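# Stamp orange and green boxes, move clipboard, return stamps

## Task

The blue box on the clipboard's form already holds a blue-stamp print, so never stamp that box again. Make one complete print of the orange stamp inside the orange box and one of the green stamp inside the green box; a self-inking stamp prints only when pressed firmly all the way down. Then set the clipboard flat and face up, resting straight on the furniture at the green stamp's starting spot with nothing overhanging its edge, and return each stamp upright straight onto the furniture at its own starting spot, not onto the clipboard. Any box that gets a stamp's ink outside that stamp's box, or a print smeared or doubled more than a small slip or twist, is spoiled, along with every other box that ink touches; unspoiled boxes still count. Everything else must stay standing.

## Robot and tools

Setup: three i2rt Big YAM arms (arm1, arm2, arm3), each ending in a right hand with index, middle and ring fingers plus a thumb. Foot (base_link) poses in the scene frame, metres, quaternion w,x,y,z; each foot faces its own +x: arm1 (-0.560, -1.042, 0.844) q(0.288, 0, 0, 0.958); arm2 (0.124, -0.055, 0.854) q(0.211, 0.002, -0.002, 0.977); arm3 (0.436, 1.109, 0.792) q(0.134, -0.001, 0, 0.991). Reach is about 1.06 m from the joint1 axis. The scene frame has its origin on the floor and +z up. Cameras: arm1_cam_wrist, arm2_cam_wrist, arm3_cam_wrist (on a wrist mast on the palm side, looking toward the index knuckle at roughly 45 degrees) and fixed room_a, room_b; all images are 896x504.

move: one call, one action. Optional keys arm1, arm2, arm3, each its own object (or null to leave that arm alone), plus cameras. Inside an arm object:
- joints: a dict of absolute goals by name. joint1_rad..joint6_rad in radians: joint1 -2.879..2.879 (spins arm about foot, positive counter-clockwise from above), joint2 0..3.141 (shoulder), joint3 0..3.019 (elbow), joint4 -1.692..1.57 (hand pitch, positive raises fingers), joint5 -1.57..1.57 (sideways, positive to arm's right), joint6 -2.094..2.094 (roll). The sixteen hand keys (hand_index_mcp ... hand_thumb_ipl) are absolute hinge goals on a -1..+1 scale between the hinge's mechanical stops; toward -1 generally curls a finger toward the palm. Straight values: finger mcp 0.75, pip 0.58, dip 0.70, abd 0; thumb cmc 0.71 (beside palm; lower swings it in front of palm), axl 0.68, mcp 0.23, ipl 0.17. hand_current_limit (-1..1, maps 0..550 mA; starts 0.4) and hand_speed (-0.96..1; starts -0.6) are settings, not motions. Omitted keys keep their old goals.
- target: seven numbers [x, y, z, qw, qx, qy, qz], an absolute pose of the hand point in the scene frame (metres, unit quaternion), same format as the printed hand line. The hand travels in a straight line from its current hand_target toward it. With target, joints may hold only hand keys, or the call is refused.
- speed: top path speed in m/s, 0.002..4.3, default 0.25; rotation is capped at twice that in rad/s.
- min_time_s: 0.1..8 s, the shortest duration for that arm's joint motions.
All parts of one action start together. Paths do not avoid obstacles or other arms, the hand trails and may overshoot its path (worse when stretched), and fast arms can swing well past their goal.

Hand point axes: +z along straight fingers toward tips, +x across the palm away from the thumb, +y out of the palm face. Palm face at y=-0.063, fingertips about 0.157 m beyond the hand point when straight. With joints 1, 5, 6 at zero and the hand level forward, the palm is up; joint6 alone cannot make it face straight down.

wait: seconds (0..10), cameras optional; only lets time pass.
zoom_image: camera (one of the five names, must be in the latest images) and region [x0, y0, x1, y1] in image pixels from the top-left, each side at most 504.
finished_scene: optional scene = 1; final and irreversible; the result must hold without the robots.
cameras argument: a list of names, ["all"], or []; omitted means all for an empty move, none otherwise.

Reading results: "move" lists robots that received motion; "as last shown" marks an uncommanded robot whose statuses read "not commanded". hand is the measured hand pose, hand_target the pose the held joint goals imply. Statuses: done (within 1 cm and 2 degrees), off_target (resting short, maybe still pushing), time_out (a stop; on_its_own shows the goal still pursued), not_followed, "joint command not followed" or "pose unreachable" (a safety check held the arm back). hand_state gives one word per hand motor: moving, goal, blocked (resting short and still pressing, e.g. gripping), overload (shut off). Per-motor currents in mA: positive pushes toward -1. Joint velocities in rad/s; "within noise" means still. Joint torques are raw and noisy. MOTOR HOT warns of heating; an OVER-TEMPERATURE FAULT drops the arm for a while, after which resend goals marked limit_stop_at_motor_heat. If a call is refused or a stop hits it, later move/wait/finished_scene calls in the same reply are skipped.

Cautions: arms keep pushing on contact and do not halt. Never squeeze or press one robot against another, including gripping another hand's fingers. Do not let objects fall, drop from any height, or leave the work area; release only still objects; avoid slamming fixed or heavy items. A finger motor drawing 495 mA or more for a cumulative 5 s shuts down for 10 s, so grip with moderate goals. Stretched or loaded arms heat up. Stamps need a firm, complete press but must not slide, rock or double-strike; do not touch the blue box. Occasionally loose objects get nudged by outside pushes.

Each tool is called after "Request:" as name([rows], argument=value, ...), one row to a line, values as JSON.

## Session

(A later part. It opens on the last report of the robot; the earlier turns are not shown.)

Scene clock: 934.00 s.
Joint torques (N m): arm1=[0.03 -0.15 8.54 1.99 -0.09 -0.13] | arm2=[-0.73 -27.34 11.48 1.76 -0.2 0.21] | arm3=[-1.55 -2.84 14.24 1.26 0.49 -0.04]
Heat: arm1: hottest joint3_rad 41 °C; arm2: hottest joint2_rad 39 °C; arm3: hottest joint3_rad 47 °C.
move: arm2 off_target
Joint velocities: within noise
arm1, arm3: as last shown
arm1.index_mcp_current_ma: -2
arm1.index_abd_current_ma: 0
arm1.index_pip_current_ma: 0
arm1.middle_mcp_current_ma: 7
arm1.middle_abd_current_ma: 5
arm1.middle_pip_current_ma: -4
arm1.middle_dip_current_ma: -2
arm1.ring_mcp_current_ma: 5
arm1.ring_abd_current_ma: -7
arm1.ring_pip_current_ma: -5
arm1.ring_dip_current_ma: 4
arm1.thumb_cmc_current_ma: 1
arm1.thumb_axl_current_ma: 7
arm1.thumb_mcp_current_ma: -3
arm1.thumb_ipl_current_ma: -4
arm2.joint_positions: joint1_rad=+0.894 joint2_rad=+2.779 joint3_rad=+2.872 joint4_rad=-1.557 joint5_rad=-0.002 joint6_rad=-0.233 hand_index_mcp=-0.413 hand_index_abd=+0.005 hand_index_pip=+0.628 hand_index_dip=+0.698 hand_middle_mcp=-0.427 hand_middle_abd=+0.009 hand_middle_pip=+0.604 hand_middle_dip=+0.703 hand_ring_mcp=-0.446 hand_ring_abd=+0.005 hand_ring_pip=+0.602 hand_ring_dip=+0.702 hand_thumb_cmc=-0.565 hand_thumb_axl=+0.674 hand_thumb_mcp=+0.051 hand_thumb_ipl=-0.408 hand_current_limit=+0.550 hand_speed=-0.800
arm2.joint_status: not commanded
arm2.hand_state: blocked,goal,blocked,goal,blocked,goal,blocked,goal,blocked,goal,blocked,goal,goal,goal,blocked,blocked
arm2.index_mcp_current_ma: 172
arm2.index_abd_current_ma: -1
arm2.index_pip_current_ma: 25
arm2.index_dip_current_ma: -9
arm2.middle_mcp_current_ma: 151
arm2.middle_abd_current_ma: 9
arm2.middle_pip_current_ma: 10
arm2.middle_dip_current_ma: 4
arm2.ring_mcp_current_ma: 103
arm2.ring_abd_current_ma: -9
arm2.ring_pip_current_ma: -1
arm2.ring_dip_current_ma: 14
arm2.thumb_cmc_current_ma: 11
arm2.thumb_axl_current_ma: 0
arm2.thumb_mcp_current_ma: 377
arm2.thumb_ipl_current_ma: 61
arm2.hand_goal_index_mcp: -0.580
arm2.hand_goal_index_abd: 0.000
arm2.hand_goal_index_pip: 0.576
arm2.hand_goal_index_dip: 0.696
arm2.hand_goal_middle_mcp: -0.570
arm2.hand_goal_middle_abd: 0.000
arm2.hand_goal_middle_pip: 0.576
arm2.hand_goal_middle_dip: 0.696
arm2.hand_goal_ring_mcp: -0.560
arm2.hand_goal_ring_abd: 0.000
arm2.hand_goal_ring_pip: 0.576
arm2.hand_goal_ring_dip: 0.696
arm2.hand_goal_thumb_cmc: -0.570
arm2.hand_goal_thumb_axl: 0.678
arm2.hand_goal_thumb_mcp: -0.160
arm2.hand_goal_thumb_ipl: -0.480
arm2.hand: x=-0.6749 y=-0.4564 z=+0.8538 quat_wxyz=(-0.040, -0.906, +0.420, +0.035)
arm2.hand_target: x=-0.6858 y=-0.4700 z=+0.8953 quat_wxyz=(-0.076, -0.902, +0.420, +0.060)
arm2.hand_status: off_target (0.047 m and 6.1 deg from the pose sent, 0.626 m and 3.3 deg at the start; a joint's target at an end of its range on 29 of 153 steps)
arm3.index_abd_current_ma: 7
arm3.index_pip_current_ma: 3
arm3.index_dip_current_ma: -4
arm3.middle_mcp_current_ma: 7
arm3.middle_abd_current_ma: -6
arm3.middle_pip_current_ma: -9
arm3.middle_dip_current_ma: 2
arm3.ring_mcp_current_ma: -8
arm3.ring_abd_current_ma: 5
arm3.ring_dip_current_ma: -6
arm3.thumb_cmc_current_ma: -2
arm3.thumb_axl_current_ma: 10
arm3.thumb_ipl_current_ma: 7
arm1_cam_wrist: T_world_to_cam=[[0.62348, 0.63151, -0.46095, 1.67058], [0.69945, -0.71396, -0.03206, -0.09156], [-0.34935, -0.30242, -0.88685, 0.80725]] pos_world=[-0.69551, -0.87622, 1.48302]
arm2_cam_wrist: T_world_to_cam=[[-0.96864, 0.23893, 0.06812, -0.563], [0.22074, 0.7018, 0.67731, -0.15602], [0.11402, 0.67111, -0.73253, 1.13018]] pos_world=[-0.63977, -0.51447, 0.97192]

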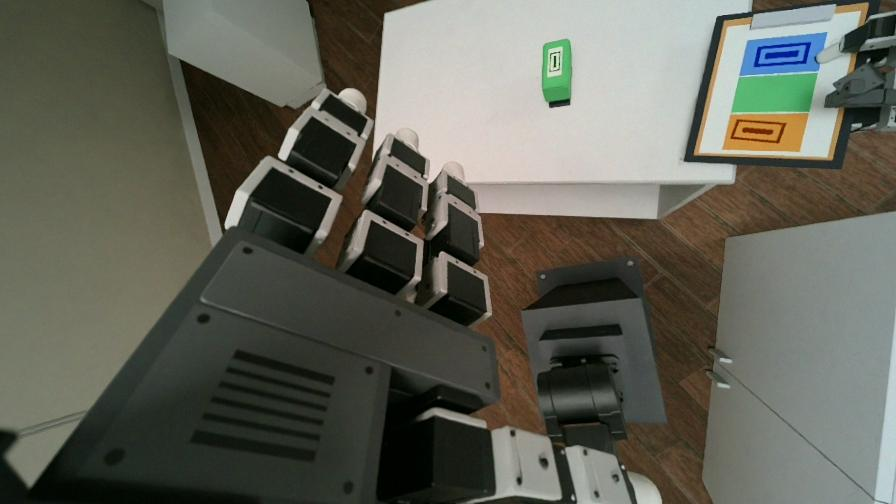

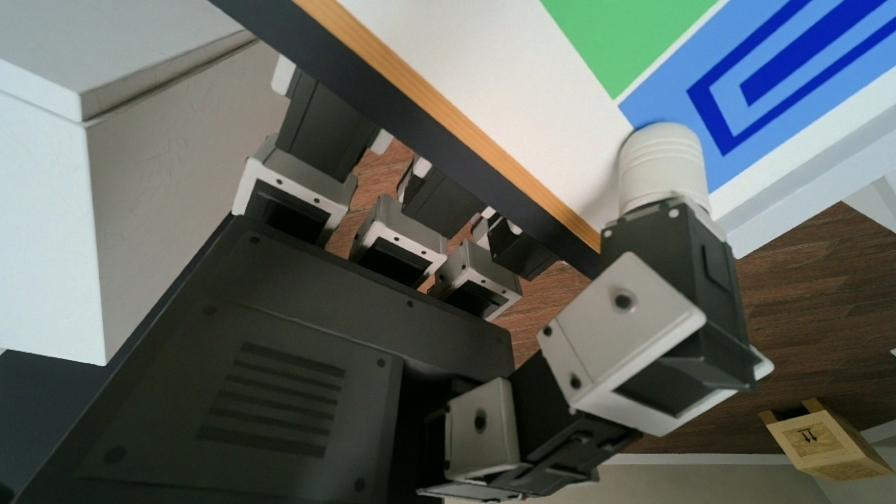

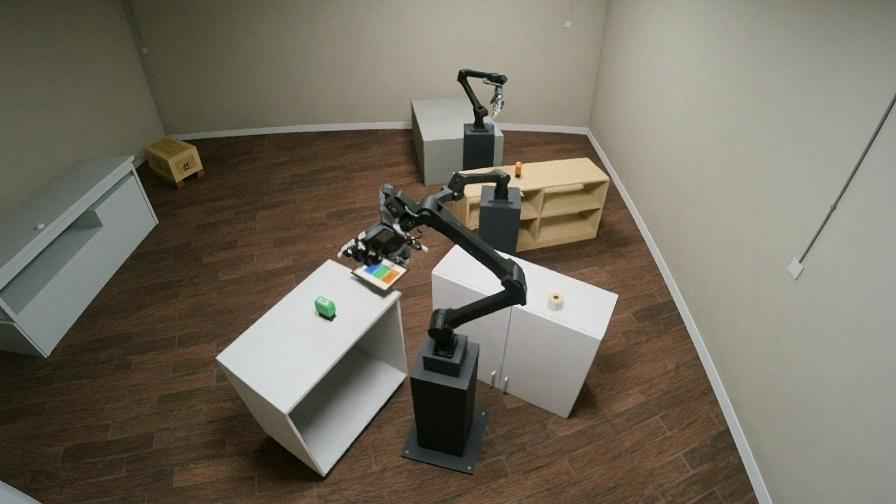

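Request:
zoom_image(camera="arm1_cam_wrist", region=[656, 0, 896, 200])

Scaled by 2.100 from the camera's image (finer frame: 1280x720).

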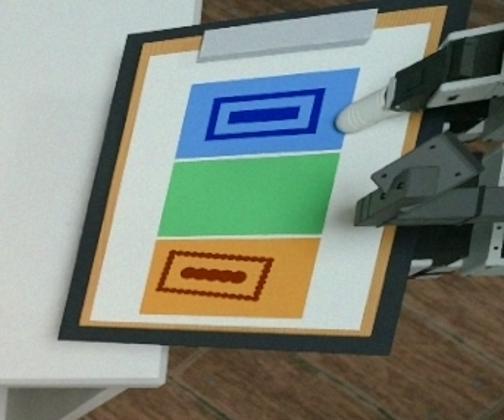

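Request:
move(arm2={"target":[-0.7167,-0.4481,0.84,-0.0649,-0.9282,0.3656,0.0256],"speed":0.08}, cameras=["arm1_cam_wrist","arm2_cam_wrist","room_b"])

Request:
zoom_image(camera="arm1_cam_wrist", region=[656, 0, 896, 200])

Request:
zoom_image(camera="room_b", region=[280, 200, 460, 340])

Scene clock: 962.87 s.
Joint torques (N m): arm1=[-0.03 -0.15 8.55 1.98 -0.1 -0.13] | arm2=[-1.96 -27.11 11.52 2.17 -0.41 -0.05] | arm3=[-0.79 -2.84 14.39 1.24 0.49 -0.04]
Heat: arm1: hottest joint3_rad 41 °C; arm2: hottest joint2_rad 41 °C; arm3: hottest joint3_rad 47 °C.
move: arm2 off_target
Joint velocities: within noise
arm1, arm3: as last shown
arm1.index_mcp_current_ma: -8
arm1.index_abd_current_ma: 5
arm1.index_dip_current_ma: -3
arm1.middle_mcp_current_ma: 5
arm1.middle_abd_current_ma: 3
arm1.middle_pip_current_ma: -7
arm1.middle_dip_current_ma: -4
arm1.ring_mcp_current_ma: 0
arm1.ring_abd_current_ma: -2
arm1.ring_pip_current_ma: -7
arm1.ring_dip_current_ma: 5
arm1.thumb_cmc_current_ma: 15
arm1.thumb_axl_current_ma: 14
arm1.thumb_mcp_current_ma: 0
arm1.thumb_ipl_current_ma: -5
arm2.joint_positions: joint1_rad=+0.848 joint2_rad=+2.850 joint3_rad=+2.872 joint4_rad=-1.462 joint5_rad=-0.055 joint6_rad=-0.380 hand_index_mcp=-0.414 hand_index_abd=+0.005 hand_index_pip=+0.622 hand_index_dip=+0.698 hand_middle_mcp=-0.426 hand_middle_abd=+0.009 hand_middle_pip=+0.606 hand_middle_dip=+0.702 hand_ring_mcp=-0.446 hand_ring_abd=+0.005 hand_ring_pip=+0.609 hand_ring_dip=+0.707 hand_thumb_cmc=-0.565 hand_thumb_axl=+0.674 hand_thumb_mcp=+0.051 hand_thumb_ipl=-0.408 hand_current_limit=+0.550 hand_speed=-0.800
arm2.joint_status: not commanded
arm2.hand_state: blocked,goal,blocked,goal,blocked,goal,blocked,goal,blocked,goal,blocked,goal,goal,goal,blocked,blocked
arm2.index_mcp_current_ma: 170
arm2.index_abd_current_ma: -7
arm2.index_pip_current_ma: 25
arm2.index_dip_current_ma: -6
arm2.middle_mcp_current_ma: 146
arm2.middle_abd_current_ma: 3
arm2.middle_pip_current_ma: 16
arm2.middle_dip_current_ma: 0
arm2.ring_mcp_current_ma: 110
arm2.ring_abd_current_ma: -3
arm2.ring_pip_current_ma: -3
arm2.ring_dip_current_ma: 14
arm2.thumb_cmc_current_ma: 4
arm2.thumb_axl_current_ma: -5
arm2.thumb_mcp_current_ma: 377
arm2.thumb_ipl_current_ma: 61
arm2.hand_goal_index_mcp: -0.580
arm2.hand_goal_index_abd: 0.000
arm2.hand_goal_index_pip: 0.576
arm2.hand_goal_index_dip: 0.696
arm2.hand_goal_middle_mcp: -0.570
arm2.hand_goal_middle_abd: 0.000
arm2.hand_goal_middle_pip: 0.576
arm2.hand_goal_middle_dip: 0.696
arm2.hand_goal_ring_mcp: -0.560
arm2.hand_goal_ring_abd: 0.000
arm2.hand_goal_ring_pip: 0.576
arm2.hand_goal_ring_dip: 0.696
arm2.hand_goal_thumb_cmc: -0.570
arm2.hand_goal_thumb_axl: 0.678
arm2.hand_goal_thumb_mcp: -0.160
arm2.hand_goal_thumb_ipl: -0.480
arm2.hand: x=-0.6933 y=-0.4433 z=+0.8037 quat_wxyz=(-0.064, -0.925, +0.372, +0.028)
arm2.hand_target: x=-0.7123 y=-0.4459 z=+0.8410 quat_wxyz=(-0.097, -0.923, +0.367, +0.057)
arm2.hand_status: off_target (0.043 m and 0.9 deg from the pose sent, 0.045 m and 7.4 deg at the start; a joint's target at an end of its range on 40 of 47 steps)
arm3.index_mcp_current_ma: -2
arm3.index_abd_current_ma: 13
arm3.index_pip_current_ma: 4
arm3.index_dip_current_ma: 3
arm3.middle_abd_current_ma: -11
arm3.middle_pip_current_ma: -5
arm3.middle_dip_current_ma: -1
arm3.ring_mcp_current_ma: -4
arm3.ring_abd_current_ma: 3
arm3.ring_dip_current_ma: -3
arm3.thumb_cmc_current_ma: 1
arm3.thumb_axl_current_ma: 4
arm3.thumb_mcp_current_ma: -11
arm3.thumb_ipl_current_ma: 10
arm1_cam_wrist: T_world_to_cam=[[0.62348, 0.63151, -0.46095, 1.67058], [0.69945, -0.71396, -0.03206, -0.09156], [-0.34935, -0.30242, -0.88685, 0.80725]] pos_world=[-0.69551, -0.87622, 1.48302]
arm2_cam_wrist: T_world_to_cam=[[-0.988, 0.13798, 0.06938, -0.63969], [0.14999, 0.75027, 0.64389, -0.12799], [0.03679, 0.64658, -0.76196, 1.04599]] pos_world=[-0.6513, -0.49202, 0.9238]

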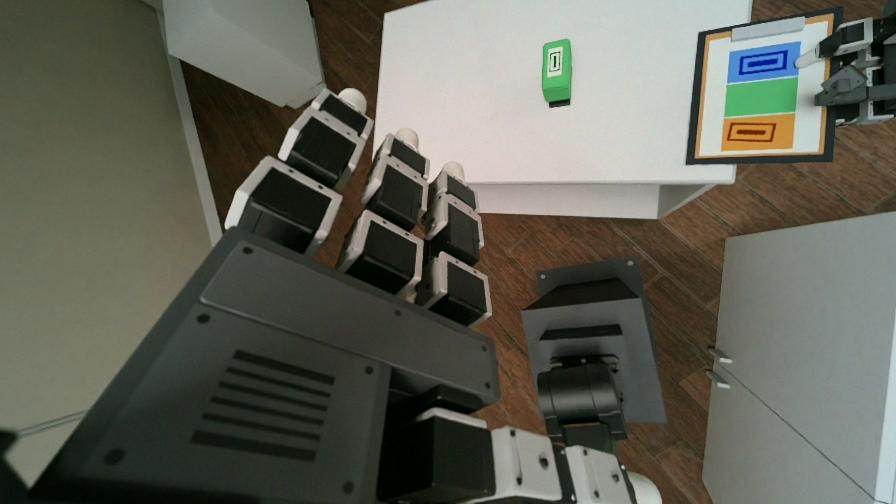

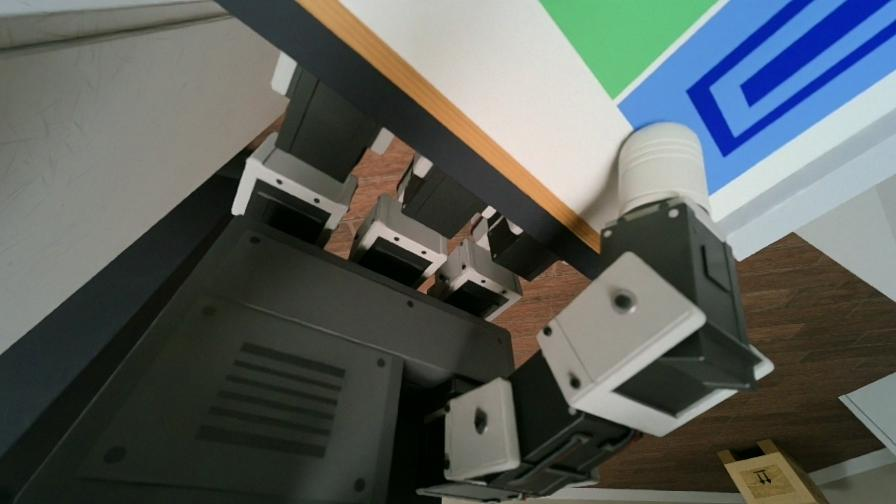

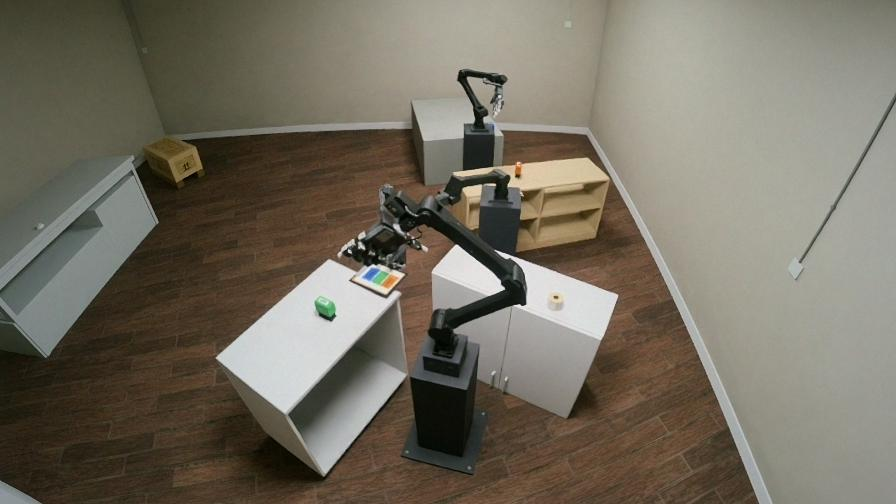

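Scaled by 2.100 from the camera's image (finer frame: 1280x720).

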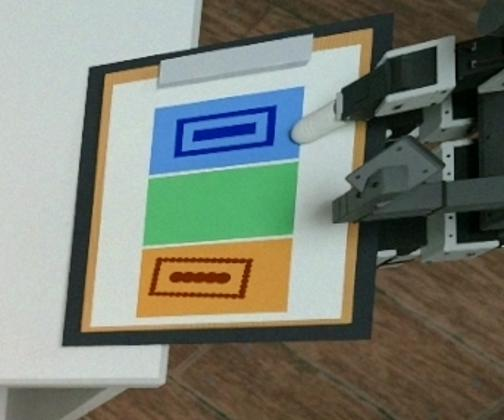

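Scaled by 2.800 from the camera's image (finer frame: 1280x720).

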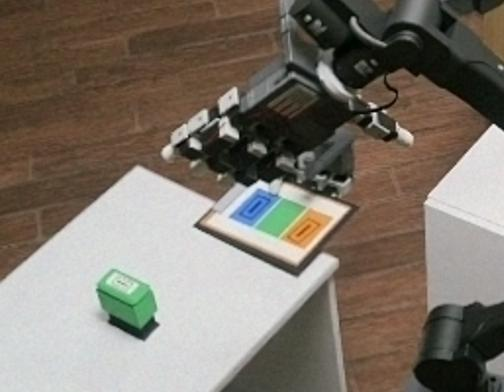

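Request:
move(arm2={"target":[-0.726,-0.459,0.82,-0.0649,-0.9282,0.3656,0.0256],"speed":0.05}, cameras=["arm1_cam_wrist","arm2_cam_wrist"])

Request:
zoom_image(camera="arm1_cam_wrist", region=[656, 0, 896, 200])

Scene clock: 970.93 s.
Joint torques (N m): arm1=[0.03 -0.09 8.55 1.98 -0.09 -0.13] | arm2=[-1.38 -26.17 11.67 2.35 -0.32 0.11] | arm3=[-0.21 -2.49 14.37 1.22 0.53 -0.05]
Heat: arm1: hottest joint3_rad 41 °C; arm2: hottest joint2_rad 41 °C; arm3: hottest joint3_rad 47 °C.
move: arm2 off_target
Joint velocities: within noise
arm1, arm3: as last shown
arm1.index_mcp_current_ma: -3
arm1.index_abd_current_ma: 9
arm1.index_pip_current_ma: 4
arm1.index_dip_current_ma: -6
arm1.middle_mcp_current_ma: 1
arm1.middle_abd_current_ma: 6
arm1.middle_pip_current_ma: -5
arm1.middle_dip_current_ma: -9
arm1.ring_mcp_current_ma: 2
arm1.ring_abd_current_ma: -3
arm1.ring_pip_current_ma: -8
arm1.ring_dip_current_ma: 11
arm1.thumb_cmc_current_ma: 13
arm1.thumb_axl_current_ma: 5
arm1.thumb_mcp_current_ma: 2
arm1.thumb_ipl_current_ma: 1
arm2.joint_positions: joint1_rad=+0.848 joint2_rad=+2.875 joint3_rad=+2.872 joint4_rad=-1.379 joint5_rad=-0.055 joint6_rad=-0.381 hand_index_mcp=-0.418 hand_index_abd=+0.005 hand_index_pip=+0.622 hand_index_dip=+0.698 hand_middle_mcp=-0.426 hand_middle_abd=+0.010 hand_middle_pip=+0.608 hand_middle_dip=+0.702 hand_ring_mcp=-0.446 hand_ring_abd=+0.005 hand_ring_pip=+0.619 hand_ring_dip=+0.710 hand_thumb_cmc=-0.566 hand_thumb_axl=+0.674 hand_thumb_mcp=+0.051 hand_thumb_ipl=-0.408 hand_current_limit=+0.550 hand_speed=-0.800
arm2.joint_status: not commanded
arm2.hand_state: blocked,goal,blocked,goal,blocked,goal,blocked,goal,blocked,goal,blocked,goal,goal,goal,blocked,blocked
arm2.index_mcp_current_ma: 168
arm2.index_abd_current_ma: -5
arm2.index_pip_current_ma: 23
arm2.index_dip_current_ma: -2
arm2.middle_mcp_current_ma: 151
arm2.middle_abd_current_ma: 8
arm2.middle_pip_current_ma: 11
arm2.middle_dip_current_ma: -12
arm2.ring_mcp_current_ma: 108
arm2.ring_abd_current_ma: -9
arm2.ring_pip_current_ma: 5
arm2.ring_dip_current_ma: 13
arm2.thumb_cmc_current_ma: -5
arm2.thumb_axl_current_ma: -6
arm2.thumb_mcp_current_ma: 381
arm2.thumb_ipl_current_ma: 58
arm2.hand_goal_index_mcp: -0.580
arm2.hand_goal_index_abd: 0.000
arm2.hand_goal_index_pip: 0.576
arm2.hand_goal_index_dip: 0.696
arm2.hand_goal_middle_mcp: -0.570
arm2.hand_goal_middle_abd: 0.000
arm2.hand_goal_middle_pip: 0.576
arm2.hand_goal_middle_dip: 0.696
arm2.hand_goal_ring_mcp: -0.560
arm2.hand_goal_ring_abd: 0.000
arm2.hand_goal_ring_pip: 0.576
arm2.hand_goal_ring_dip: 0.696
arm2.hand_goal_thumb_cmc: -0.570
arm2.hand_goal_thumb_axl: 0.678
arm2.hand_goal_thumb_mcp: -0.160
arm2.hand_goal_thumb_ipl: -0.480
arm2.hand: x=-0.7065 y=-0.4493 z=+0.7921 quat_wxyz=(-0.085, -0.924, +0.370, +0.048)
arm2.hand_target: x=-0.7218 y=-0.4570 z=+0.8209 quat_wxyz=(-0.115, -0.920, +0.368, +0.074)
arm2.hand_status: off_target (0.035 m and 3.5 deg from the pose sent, 0.040 m and 0.9 deg at the start; a joint's target at an end of its range on 44 of 47 steps)
arm3.index_mcp_current_ma: -5
arm3.index_abd_current_ma: 9
arm3.index_pip_current_ma: 11
arm3.index_dip_current_ma: 1
arm3.middle_mcp_current_ma: 6
arm3.middle_abd_current_ma: -7
arm3.middle_pip_current_ma: -6
arm3.middle_dip_current_ma: -2
arm3.ring_mcp_current_ma: -6
arm3.ring_abd_current_ma: 4
arm3.ring_pip_current_ma: -8
arm3.thumb_cmc_current_ma: -3
arm3.thumb_axl_current_ma: 5
arm3.thumb_ipl_current_ma: 9
arm1_cam_wrist: T_world_to_cam=[[0.62348, 0.63151, -0.46095, 1.67058], [0.69945, -0.71396, -0.03206, -0.09156], [-0.34935, -0.30242, -0.88685, 0.80725]] pos_world=[-0.69551, -0.87622, 1.48302]
arm2_cam_wrist: T_world_to_cam=[[-0.98311, 0.13911, 0.11895, -0.68647], [0.18296, 0.76553, 0.61684, -0.06245], [-0.00525, 0.62818, -0.77805, 1.0163]] pos_world=[-0.65811, -0.49512, 0.91091]

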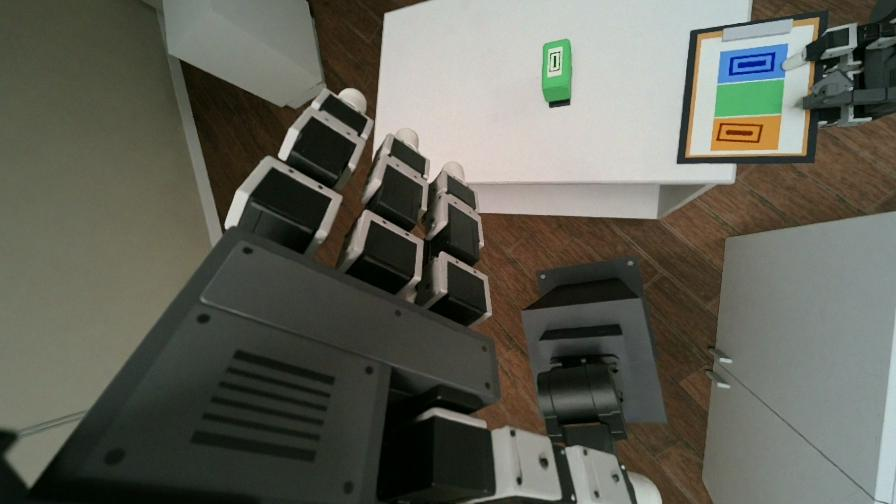

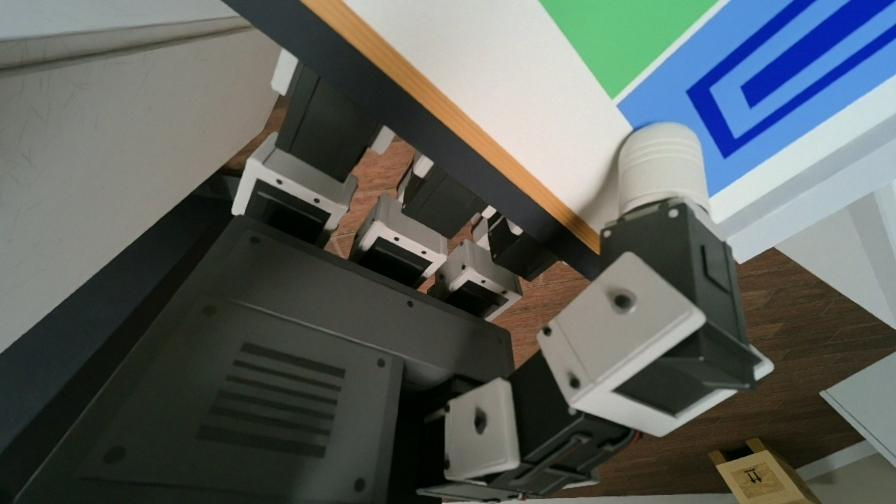

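Scaled by 2.100 from the camera's image (finer frame: 1280x720).

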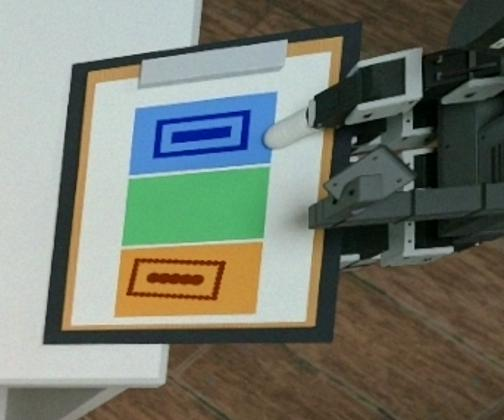

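Request:
move(arm2={"target":[-0.724,-0.472,0.80,-0.0649,-0.9282,0.3656,0.0256],"speed":0.04}, cameras=["arm1_cam_wrist"])

Request:
zoom_image(camera="arm1_cam_wrist", region=[656, 0, 896, 200])

Scene clock: 979.60 s.
Joint torques (N m): arm1=[0.03 -0.15 8.54 1.98 -0.1 -0.13] | arm2=[-0.56 -25.47 11.44 2.85 -0.22 0.17] | arm3=[-1.2 -2.49 14.45 1.25 0.53 -0.03]
Heat: arm1: hottest joint3_rad 41 °C; arm2: hottest joint2_rad 43 °C; arm3: hottest joint3_rad 47 °C.
move: arm2 off_target
Joint velocities: within noise
arm1, arm3: as last shown
arm1.index_mcp_current_ma: 0
arm1.index_abd_current_ma: 4
arm1.index_pip_current_ma: 12
arm1.index_dip_current_ma: 0
arm1.middle_mcp_current_ma: 8
arm1.middle_abd_current_ma: 5
arm1.middle_pip_current_ma: -7
arm1.middle_dip_current_ma: 1
arm1.ring_mcp_current_ma: 5
arm1.ring_pip_current_ma: -3
arm1.ring_dip_current_ma: 12
arm1.thumb_cmc_current_ma: 11
arm1.thumb_axl_current_ma: 14
arm1.thumb_mcp_current_ma: 10
arm1.thumb_ipl_current_ma: -10
arm2.joint_positions: joint1_rad=+0.852 joint2_rad=+2.888 joint3_rad=+2.876 joint4_rad=-1.346 joint5_rad=-0.054 joint6_rad=-0.370 hand_index_mcp=-0.424 hand_index_abd=-0.002 hand_index_pip=+0.620 hand_index_dip=+0.697 hand_middle_mcp=-0.426 hand_middle_abd=+0.005 hand_middle_pip=+0.613 hand_middle_dip=+0.704 hand_ring_mcp=-0.439 hand_ring_abd=-0.005 hand_ring_pip=+0.630 hand_ring_dip=+0.710 hand_thumb_cmc=-0.572 hand_thumb_axl=+0.674 hand_thumb_mcp=+0.051 hand_thumb_ipl=-0.409 hand_current_limit=+0.550 hand_speed=-0.800
arm2.joint_status: not commanded
arm2.hand_state: blocked,goal,blocked,goal,blocked,goal,blocked,goal,blocked,goal,blocked,goal,goal,goal,blocked,blocked
arm2.index_mcp_current_ma: 165
arm2.index_abd_current_ma: -8
arm2.index_pip_current_ma: 20
arm2.index_dip_current_ma: -14
arm2.middle_mcp_current_ma: 151
arm2.middle_abd_current_ma: 0
arm2.middle_pip_current_ma: 18
arm2.middle_dip_current_ma: 4
arm2.ring_mcp_current_ma: 107
arm2.ring_abd_current_ma: -9
arm2.ring_pip_current_ma: 14
arm2.ring_dip_current_ma: 10
arm2.thumb_cmc_current_ma: 5
arm2.thumb_axl_current_ma: 0
arm2.thumb_mcp_current_ma: 373
arm2.thumb_ipl_current_ma: 55
arm2.hand_goal_index_mcp: -0.580
arm2.hand_goal_index_abd: 0.000
arm2.hand_goal_index_pip: 0.576
arm2.hand_goal_index_dip: 0.696
arm2.hand_goal_middle_mcp: -0.570
arm2.hand_goal_middle_abd: 0.000
arm2.hand_goal_middle_pip: 0.576
arm2.hand_goal_middle_dip: 0.696
arm2.hand_goal_ring_mcp: -0.560
arm2.hand_goal_ring_abd: 0.000
arm2.hand_goal_ring_pip: 0.576
arm2.hand_goal_ring_dip: 0.696
arm2.hand_goal_thumb_cmc: -0.570
arm2.hand_goal_thumb_axl: 0.678
arm2.hand_goal_thumb_mcp: -0.160
arm2.hand_goal_thumb_ipl: -0.480
arm2.hand: x=-0.7105 y=-0.4542 z=+0.7866 quat_wxyz=(-0.094, -0.922, +0.373, +0.056)
arm2.hand_target: x=-0.7201 y=-0.4703 z=+0.8010 quat_wxyz=(-0.120, -0.919, +0.368, +0.078)
arm2.hand_status: off_target (0.026 m and 4.9 deg from the pose sent, 0.030 m and 3.6 deg at the start; a joint's target at an end of its range on 63 of 68 steps)
arm3.index_mcp_current_ma: -6
arm3.index_abd_current_ma: 7
arm3.index_pip_current_ma: 5
arm3.index_dip_current_ma: -1
arm3.middle_mcp_current_ma: 11
arm3.middle_abd_current_ma: -11
arm3.middle_pip_current_ma: -12
arm3.middle_dip_current_ma: -1
arm3.ring_mcp_current_ma: -7
arm3.ring_abd_current_ma: 3
arm3.ring_pip_current_ma: -9
arm3.ring_dip_current_ma: -4
arm3.thumb_cmc_current_ma: -1
arm3.thumb_axl_current_ma: 7
arm3.thumb_mcp_current_ma: -7
arm3.thumb_ipl_current_ma: 6
arm1_cam_wrist: T_world_to_cam=[[0.62348, 0.63151, -0.46095, 1.67058], [0.69945, -0.71396, -0.03206, -0.09156], [-0.34935, -0.30242, -0.88685, 0.80725]] pos_world=[-0.69551, -0.87622, 1.48302]

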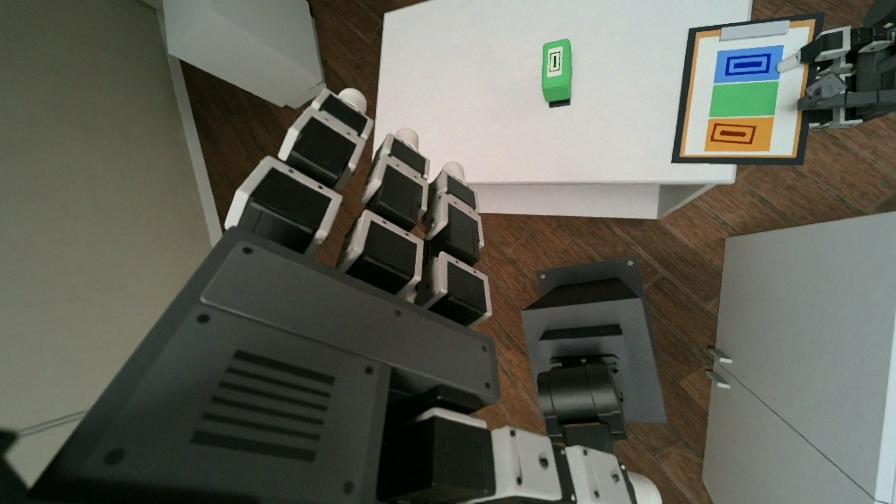

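Scaled by 2.100 from the camera's image (finer frame: 1280x720).

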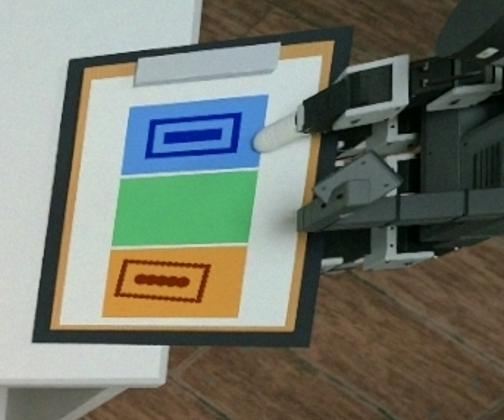

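Request:
move(cameras=["arm2_cam_wrist","room_a","room_b","arm1_cam_wrist"])

Request:
zoom_image(camera="room_b", region=[320, 230, 430, 330])

Request:
zoom_image(camera="room_a", region=[440, 100, 560, 200])

Scene clock: 988.67 s.
Joint torques (N m): arm1=[0.03 -0.21 8.55 1.98 -0.1 -0.13] | arm2=[-0.44 -25.11 11.37 2.78 -0.22 0.17] | arm3=[-0.44 -2.73 14.23 1.25 0.52 -0.06]
Heat: arm1: hottest joint3_rad 41 °C; arm2: hottest joint2_rad 43 °C; arm3: hottest joint3_rad 47 °C.
Joint velocities: within noise
arm1.joint_positions: joint1_rad=+0.107 joint2_rad=+0.639 joint3_rad=+1.372 joint4_rad=-1.403 joint5_rad=-0.093 joint6_rad=+1.215 hand_index_mcp=+0.753 hand_index_abd=+0.000 hand_index_pip=+0.577 hand_index_dip=+0.696 hand_middle_mcp=+0.753 hand_middle_abd=+0.000 hand_middle_pip=+0.577 hand_middle_dip=+0.696 hand_ring_mcp=+0.753 hand_ring_abd=+0.000 hand_ring_pip=+0.577 hand_ring_dip=+0.696 hand_thumb_cmc=+0.714 hand_thumb_axl=+0.677 hand_thumb_mcp=+0.225 hand_thumb_ipl=+0.168 hand_current_limit=+0.400 hand_speed=-0.600
arm1.joint_status: not commanded
arm1.hand_state: goal,goal,goal,goal,goal,goal,goal,goal,goal,goal,goal,goal,goal,goal,goal,goal
arm1.index_mcp_current_ma: 0
arm1.index_abd_current_ma: 2
arm1.index_pip_current_ma: 10
arm1.index_dip_current_ma: 1
arm1.middle_mcp_current_ma: 3
arm1.middle_abd_current_ma: 4
arm1.middle_pip_current_ma: 2
arm1.middle_dip_current_ma: 1
arm1.ring_mcp_current_ma: 5
arm1.ring_abd_current_ma: 1
arm1.ring_pip_current_ma: -11
arm1.ring_dip_current_ma: 10
arm1.thumb_cmc_current_ma: 13
arm1.thumb_axl_current_ma: 15
arm1.thumb_mcp_current_ma: 6
arm1.thumb_ipl_current_ma: -8
arm1.hand_goal_index_mcp: 0.754
arm1.hand_goal_index_abd: 0.000
arm1.hand_goal_index_pip: 0.576
arm1.hand_goal_index_dip: 0.696
arm1.hand_goal_middle_mcp: 0.754
arm1.hand_goal_middle_abd: 0.000
arm1.hand_goal_middle_pip: 0.576
arm1.hand_goal_middle_dip: 0.696
arm1.hand_goal_ring_mcp: 0.754
arm1.hand_goal_ring_abd: 0.000
arm1.hand_goal_ring_pip: 0.576
arm1.hand_goal_ring_dip: 0.696
arm1.hand_goal_thumb_cmc: 0.714
arm1.hand_goal_thumb_axl: 0.678
arm1.hand_goal_thumb_mcp: 0.226
arm1.hand_goal_thumb_ipl: 0.168
arm1.hand: x=-0.7467 y=-0.8649 z=+1.3582 quat_wxyz=(-0.415, +0.034, +0.899, +0.137) (m; scene frame)
arm1.hand_target: x=-0.7441 y=-0.8642 z=+1.3721 quat_wxyz=(-0.427, +0.036, +0.892, +0.145) (m; scene frame)
arm1.hand_status: not commanded
arm2.joint_positions: joint1_rad=+0.852 joint2_rad=+2.888 joint3_rad=+2.876 joint4_rad=-1.346 joint5_rad=-0.054 joint6_rad=-0.370 hand_index_mcp=-0.424 hand_index_abd=-0.002 hand_index_pip=+0.620 hand_index_dip=+0.697 hand_middle_mcp=-0.426 hand_middle_abd=+0.005 hand_middle_pip=+0.613 hand_middle_dip=+0.704 hand_ring_mcp=-0.439 hand_ring_abd=-0.005 hand_ring_pip=+0.630 hand_ring_dip=+0.710 hand_thumb_cmc=-0.572 hand_thumb_axl=+0.674 hand_thumb_mcp=+0.051 hand_thumb_ipl=-0.409 hand_current_limit=+0.550 hand_speed=-0.800
arm2.joint_status: not commanded
arm2.hand_state: blocked,goal,blocked,goal,blocked,goal,blocked,goal,blocked,goal,blocked,goal,goal,goal,blocked,blocked
arm2.index_mcp_current_ma: 159
arm2.index_abd_current_ma: -9
arm2.index_pip_current_ma: 24
arm2.index_dip_current_ma: -3
arm2.middle_mcp_current_ma: 143
arm2.middle_abd_current_ma: 6
arm2.middle_pip_current_ma: 15
arm2.middle_dip_current_ma: -1
arm2.ring_mcp_current_ma: 115
arm2.ring_abd_current_ma: -11
arm2.ring_pip_current_ma: 15
arm2.ring_dip_current_ma: 11
arm2.thumb_cmc_current_ma: 12
arm2.thumb_axl_current_ma: -5
arm2.thumb_mcp_current_ma: 377
arm2.thumb_ipl_current_ma: 58
arm2.hand_goal_index_mcp: -0.580
arm2.hand_goal_index_abd: 0.000
arm2.hand_goal_index_pip: 0.576
arm2.hand_goal_index_dip: 0.696
arm2.hand_goal_middle_mcp: -0.570
arm2.hand_goal_middle_abd: 0.000
arm2.hand_goal_middle_pip: 0.576
arm2.hand_goal_middle_dip: 0.696
arm2.hand_goal_ring_mcp: -0.560
arm2.hand_goal_ring_abd: 0.000
arm2.hand_goal_ring_pip: 0.576
arm2.hand_goal_ring_dip: 0.696
arm2.hand_goal_thumb_cmc: -0.570
arm2.hand_goal_thumb_axl: 0.678
arm2.hand_goal_thumb_mcp: -0.160
arm2.hand_goal_thumb_ipl: -0.480
arm2.hand: x=-0.7105 y=-0.4542 z=+0.7866 quat_wxyz=(-0.094, -0.922, +0.373, +0.056) (m; scene frame)
arm2.hand_target: x=-0.7201 y=-0.4703 z=+0.8010 quat_wxyz=(-0.120, -0.919, +0.368, +0.078) (m; scene frame)
arm2.hand_status: off_target (0.026 m and 4.9 deg from the pose sent, 0.030 m and 3.6 deg at the start; a joint's target at an end of its range on 63 of 68 steps)
arm3.joint_positions: joint1_rad=+2.143 joint2_rad=+0.730 joint3_rad=+0.874 joint4_rad=-0.866 joint5_rad=+0.592 joint6_rad=+1.703 hand_index_mcp=+0.754 hand_index_abd=+0.002 hand_index_pip=+0.577 hand_index_dip=+0.696 hand_middle_mcp=+0.754 hand_middle_abd=+0.003 hand_middle_pip=+0.577 hand_middle_dip=+0.696 hand_ring_mcp=+0.774 hand_ring_abd=+0.022 hand_ring_pip=+0.591 hand_ring_dip=+0.702 hand_thumb_cmc=+0.714 hand_thumb_axl=+0.677 hand_thumb_mcp=+0.226 hand_thumb_ipl=+0.168 hand_current_limit=+0.400 hand_speed=-0.600
arm3.joint_status: not commanded
arm3.hand_state: goal,goal,goal,goal,goal,goal,goal,goal,blocked,blocked,goal,goal,goal,goal,goal,goal
arm3.index_mcp_current_ma: -4
arm3.index_abd_current_ma: 8
arm3.index_pip_current_ma: 7
arm3.index_dip_current_ma: 3
arm3.middle_mcp_current_ma: 10
arm3.middle_abd_current_ma: -11
arm3.middle_pip_current_ma: -6
arm3.middle_dip_current_ma: 4
arm3.ring_mcp_current_ma: -9
arm3.ring_abd_current_ma: 8
arm3.ring_pip_current_ma: -10
arm3.ring_dip_current_ma: -5
arm3.thumb_cmc_current_ma: -4
arm3.thumb_axl_current_ma: 8
arm3.thumb_mcp_current_ma: -11
arm3.thumb_ipl_current_ma: 11
arm3.hand_goal_index_mcp: 0.754
arm3.hand_goal_index_abd: 0.000
arm3.hand_goal_index_pip: 0.576
arm3.hand_goal_index_dip: 0.696
arm3.hand_goal_middle_mcp: 0.754
arm3.hand_goal_middle_abd: 0.000
arm3.hand_goal_middle_pip: 0.576
arm3.hand_goal_middle_dip: 0.696
arm3.hand_goal_ring_mcp: 0.754
arm3.hand_goal_ring_abd: 0.000
arm3.hand_goal_ring_pip: 0.576
arm3.hand_goal_ring_dip: 0.696
arm3.hand_goal_thumb_cmc: 0.714
arm3.hand_goal_thumb_axl: 0.678
arm3.hand_goal_thumb_mcp: 0.226
arm3.hand_goal_thumb_ipl: 0.168
arm3.hand: x=+0.3588 y=+0.8021 z=+1.1410 quat_wxyz=(-0.435, -0.589, +0.654, -0.190) (m; scene frame)
arm3.hand_target: x=+0.3569 y=+0.8011 z=+1.1598 quat_wxyz=(-0.441, -0.576, +0.658, -0.202) (m; scene frame)
arm3.hand_status: not commanded
pictures: arm1_cam_wrist, arm2_cam_wrist, room_a, room_b
camera_calibration:
arm1_cam_wrist: T_world_to_cam=[[0.62348, 0.63151, -0.46095, 1.67058], [0.69945, -0.71396, -0.03206, -0.09156], [-0.34935, -0.30242, -0.88685, 0.80725]] pos_world=[-0.69551, -0.87622, 1.48302]
arm2_cam_wrist: T_world_to_cam=[[-0.97965, 0.14665, 0.13706, -0.69742], [0.20001, 0.77102, 0.60459, -0.0303], [-0.01701, 0.61969, -0.78466, 1.00804]] pos_world=[-0.66001, -0.49904, 0.90488]

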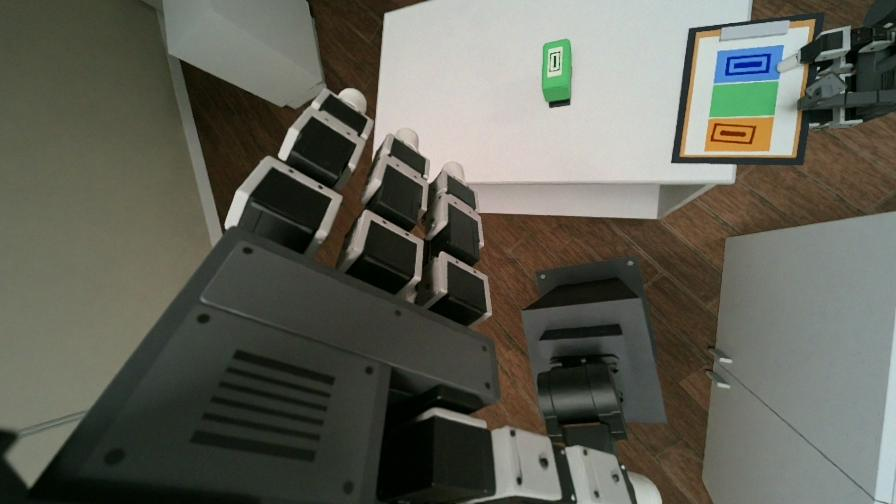

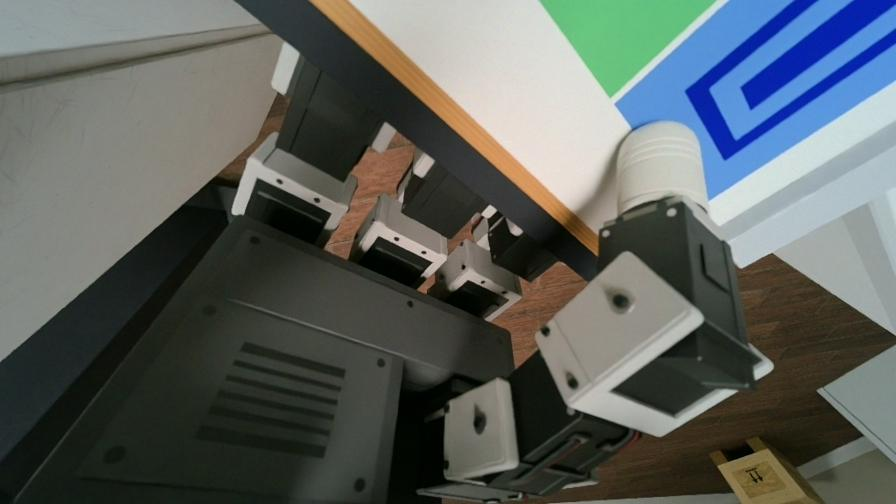

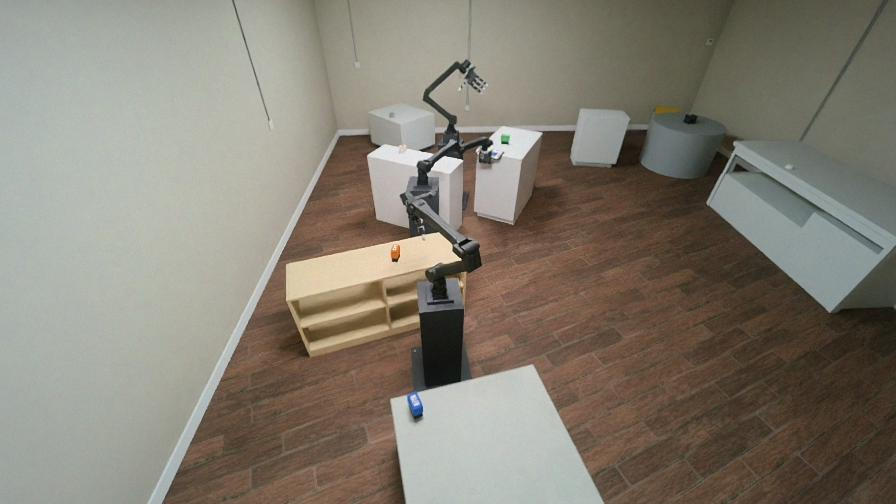

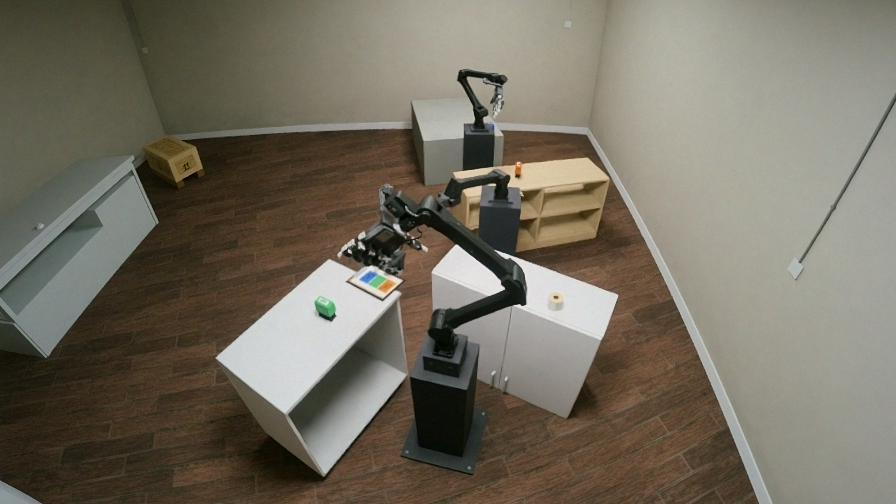

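Scaled by 4.582 from the camera's image (finer frame: 1280x720).

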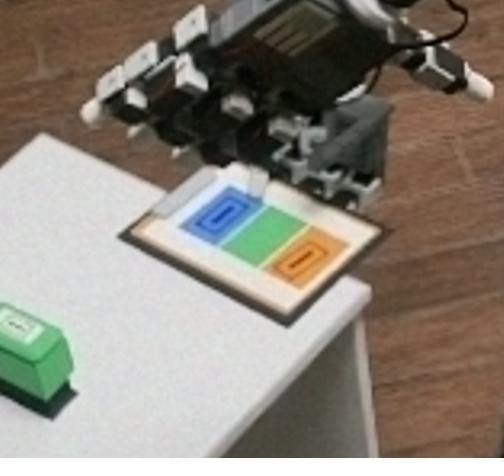

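Scaled by 4.200 from the camera's image (finer frame: 1280x720).

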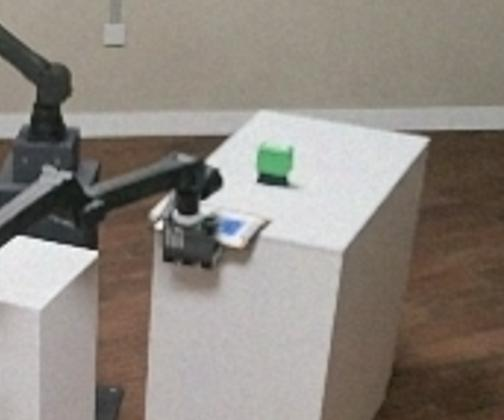

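Request:
move(arm2={"target":[-0.722,-0.469,0.785,-0.0649,-0.9282,0.3656,0.0256],"speed":0.04}, cameras=["arm1_cam_wrist","room_b"])

Request:
zoom_image(camera="room_b", region=[320, 230, 430, 330])

Request:
zoom_image(camera="arm1_cam_wrist", region=[656, 0, 896, 200])

Scene clock: 993.37 s.
Joint torques (N m): arm1=[-0.03 -0.21 8.55 1.98 -0.09 -0.13] | arm2=[-0.67 -24.18 11.11 2.93 -0.27 0.13] | arm3=[-0.97 -3.02 14.39 1.37 0.51 -0.03]
Heat: arm1: hottest joint3_rad 41 °C; arm2: hottest joint2_rad 43 °C; arm3: hottest joint3_rad 47 °C.
move: arm2 off_target
Joint velocities: within noise
arm1, arm3: as last shown
arm1.index_mcp_current_ma: -5
arm1.index_abd_current_ma: 6
arm1.index_pip_current_ma: 11
arm1.index_dip_current_ma: -2
arm1.middle_mcp_current_ma: 0
arm1.middle_abd_current_ma: -7
arm1.middle_pip_current_ma: 4
arm1.middle_dip_current_ma: 2
arm1.ring_abd_current_ma: -4
arm1.ring_pip_current_ma: 0
arm1.ring_dip_current_ma: -1
arm1.thumb_cmc_current_ma: 10
arm1.thumb_axl_current_ma: 5
arm1.thumb_mcp_current_ma: 4
arm1.thumb_ipl_current_ma: -5
arm2.joint_positions: joint1_rad=+0.852 joint2_rad=+2.892 joint3_rad=+2.880 joint4_rad=-1.345 joint5_rad=-0.054 joint6_rad=-0.370 hand_index_mcp=-0.426 hand_index_abd=-0.007 hand_index_pip=+0.620 hand_index_dip=+0.692 hand_middle_mcp=-0.428 hand_middle_abd=+0.000 hand_middle_pip=+0.613 hand_middle_dip=+0.704 hand_ring_mcp=-0.439 hand_ring_abd=-0.010 hand_ring_pip=+0.629 hand_ring_dip=+0.707 hand_thumb_cmc=-0.575 hand_thumb_axl=+0.674 hand_thumb_mcp=+0.052 hand_thumb_ipl=-0.411 hand_current_limit=+0.550 hand_speed=-0.800
arm2.joint_status: not commanded
arm2.hand_state: blocked,goal,blocked,goal,blocked,goal,blocked,goal,blocked,goal,blocked,goal,goal,goal,blocked,blocked
arm2.index_mcp_current_ma: 155
arm2.index_abd_current_ma: -5
arm2.index_pip_current_ma: 15
arm2.index_dip_current_ma: -5
arm2.middle_mcp_current_ma: 141
arm2.middle_abd_current_ma: 4
arm2.middle_pip_current_ma: 15
arm2.middle_dip_current_ma: 2
arm2.ring_mcp_current_ma: 120
arm2.ring_abd_current_ma: -7
arm2.ring_pip_current_ma: 16
arm2.ring_dip_current_ma: 15
arm2.thumb_cmc_current_ma: 9
arm2.thumb_axl_current_ma: -1
arm2.thumb_mcp_current_ma: 382
arm2.thumb_ipl_current_ma: 59
arm2.hand_goal_index_mcp: -0.580
arm2.hand_goal_index_abd: 0.000
arm2.hand_goal_index_pip: 0.576
arm2.hand_goal_index_dip: 0.696
arm2.hand_goal_middle_mcp: -0.570
arm2.hand_goal_middle_abd: 0.000
arm2.hand_goal_middle_pip: 0.576
arm2.hand_goal_middle_dip: 0.696
arm2.hand_goal_ring_mcp: -0.560
arm2.hand_goal_ring_abd: 0.000
arm2.hand_goal_ring_pip: 0.576
arm2.hand_goal_ring_dip: 0.696
arm2.hand_goal_thumb_cmc: -0.570
arm2.hand_goal_thumb_axl: 0.678
arm2.hand_goal_thumb_mcp: -0.160
arm2.hand_goal_thumb_ipl: -0.480
arm2.hand: x=-0.7110 y=-0.4543 z=+0.7853 quat_wxyz=(-0.094, -0.921, +0.373, +0.056)
arm2.hand_target: x=-0.7187 y=-0.4676 z=+0.7858 quat_wxyz=(-0.115, -0.920, +0.368, +0.074)
arm2.hand_status: off_target (0.018 m and 5.0 deg from the pose sent, 0.019 m and 4.9 deg at the start; a joint's target at an end of its range on 66 of 72 steps)
arm3.index_mcp_current_ma: -7
arm3.index_abd_current_ma: 7
arm3.index_pip_current_ma: 10
arm3.index_dip_current_ma: 0
arm3.middle_mcp_current_ma: 7
arm3.middle_abd_current_ma: -7
arm3.middle_pip_current_ma: -9
arm3.middle_dip_current_ma: 0
arm3.ring_abd_current_ma: 4
arm3.ring_pip_current_ma: -7
arm3.ring_dip_current_ma: -2
arm3.thumb_cmc_current_ma: -1
arm3.thumb_axl_current_ma: 3
arm3.thumb_mcp_current_ma: -1
arm3.thumb_ipl_current_ma: 10
arm1_cam_wrist: T_world_to_cam=[[0.62348, 0.63151, -0.46095, 1.67058], [0.69945, -0.71396, -0.03206, -0.09156], [-0.34935, -0.30242, -0.88685, 0.80725]] pos_world=[-0.69551, -0.87622, 1.48302]

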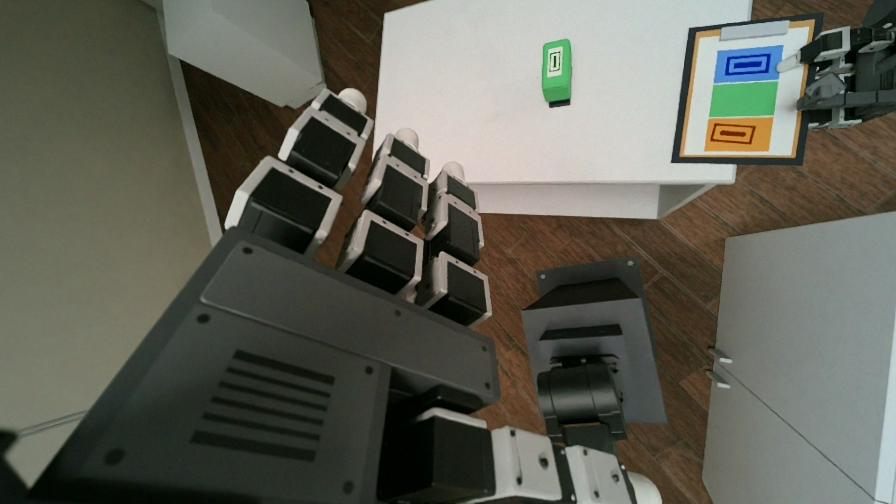

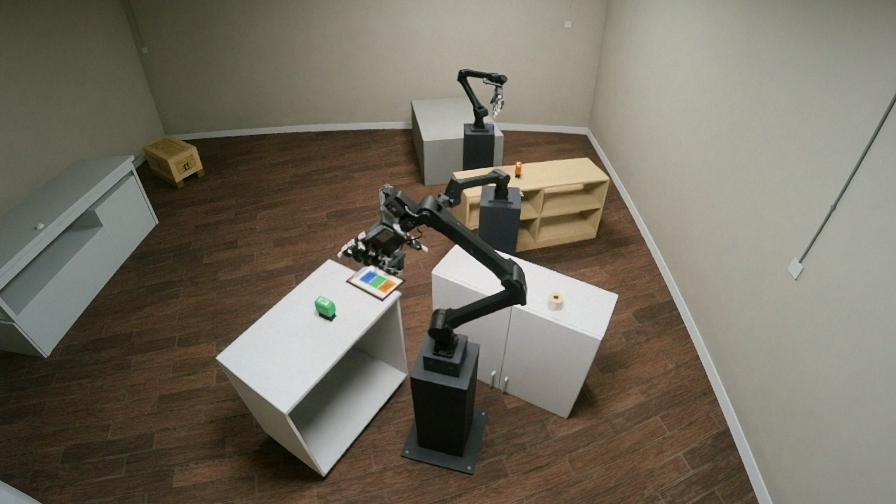

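Scaled by 4.582 from the camera's image (finer frame: 1280x720).

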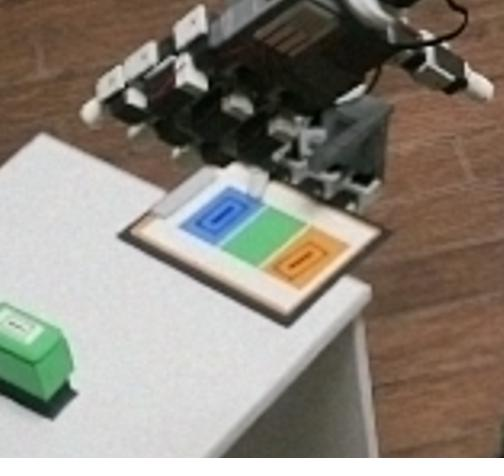

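Scaled by 2.100 from the camera's image (finer frame: 1280x720).

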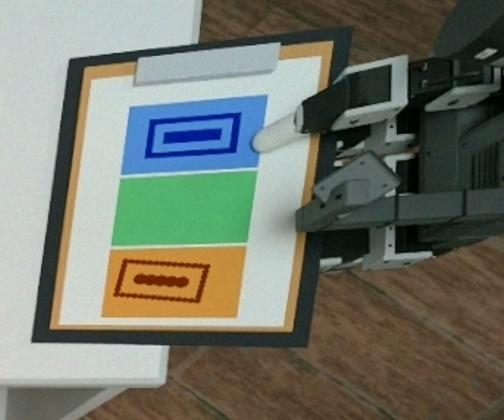

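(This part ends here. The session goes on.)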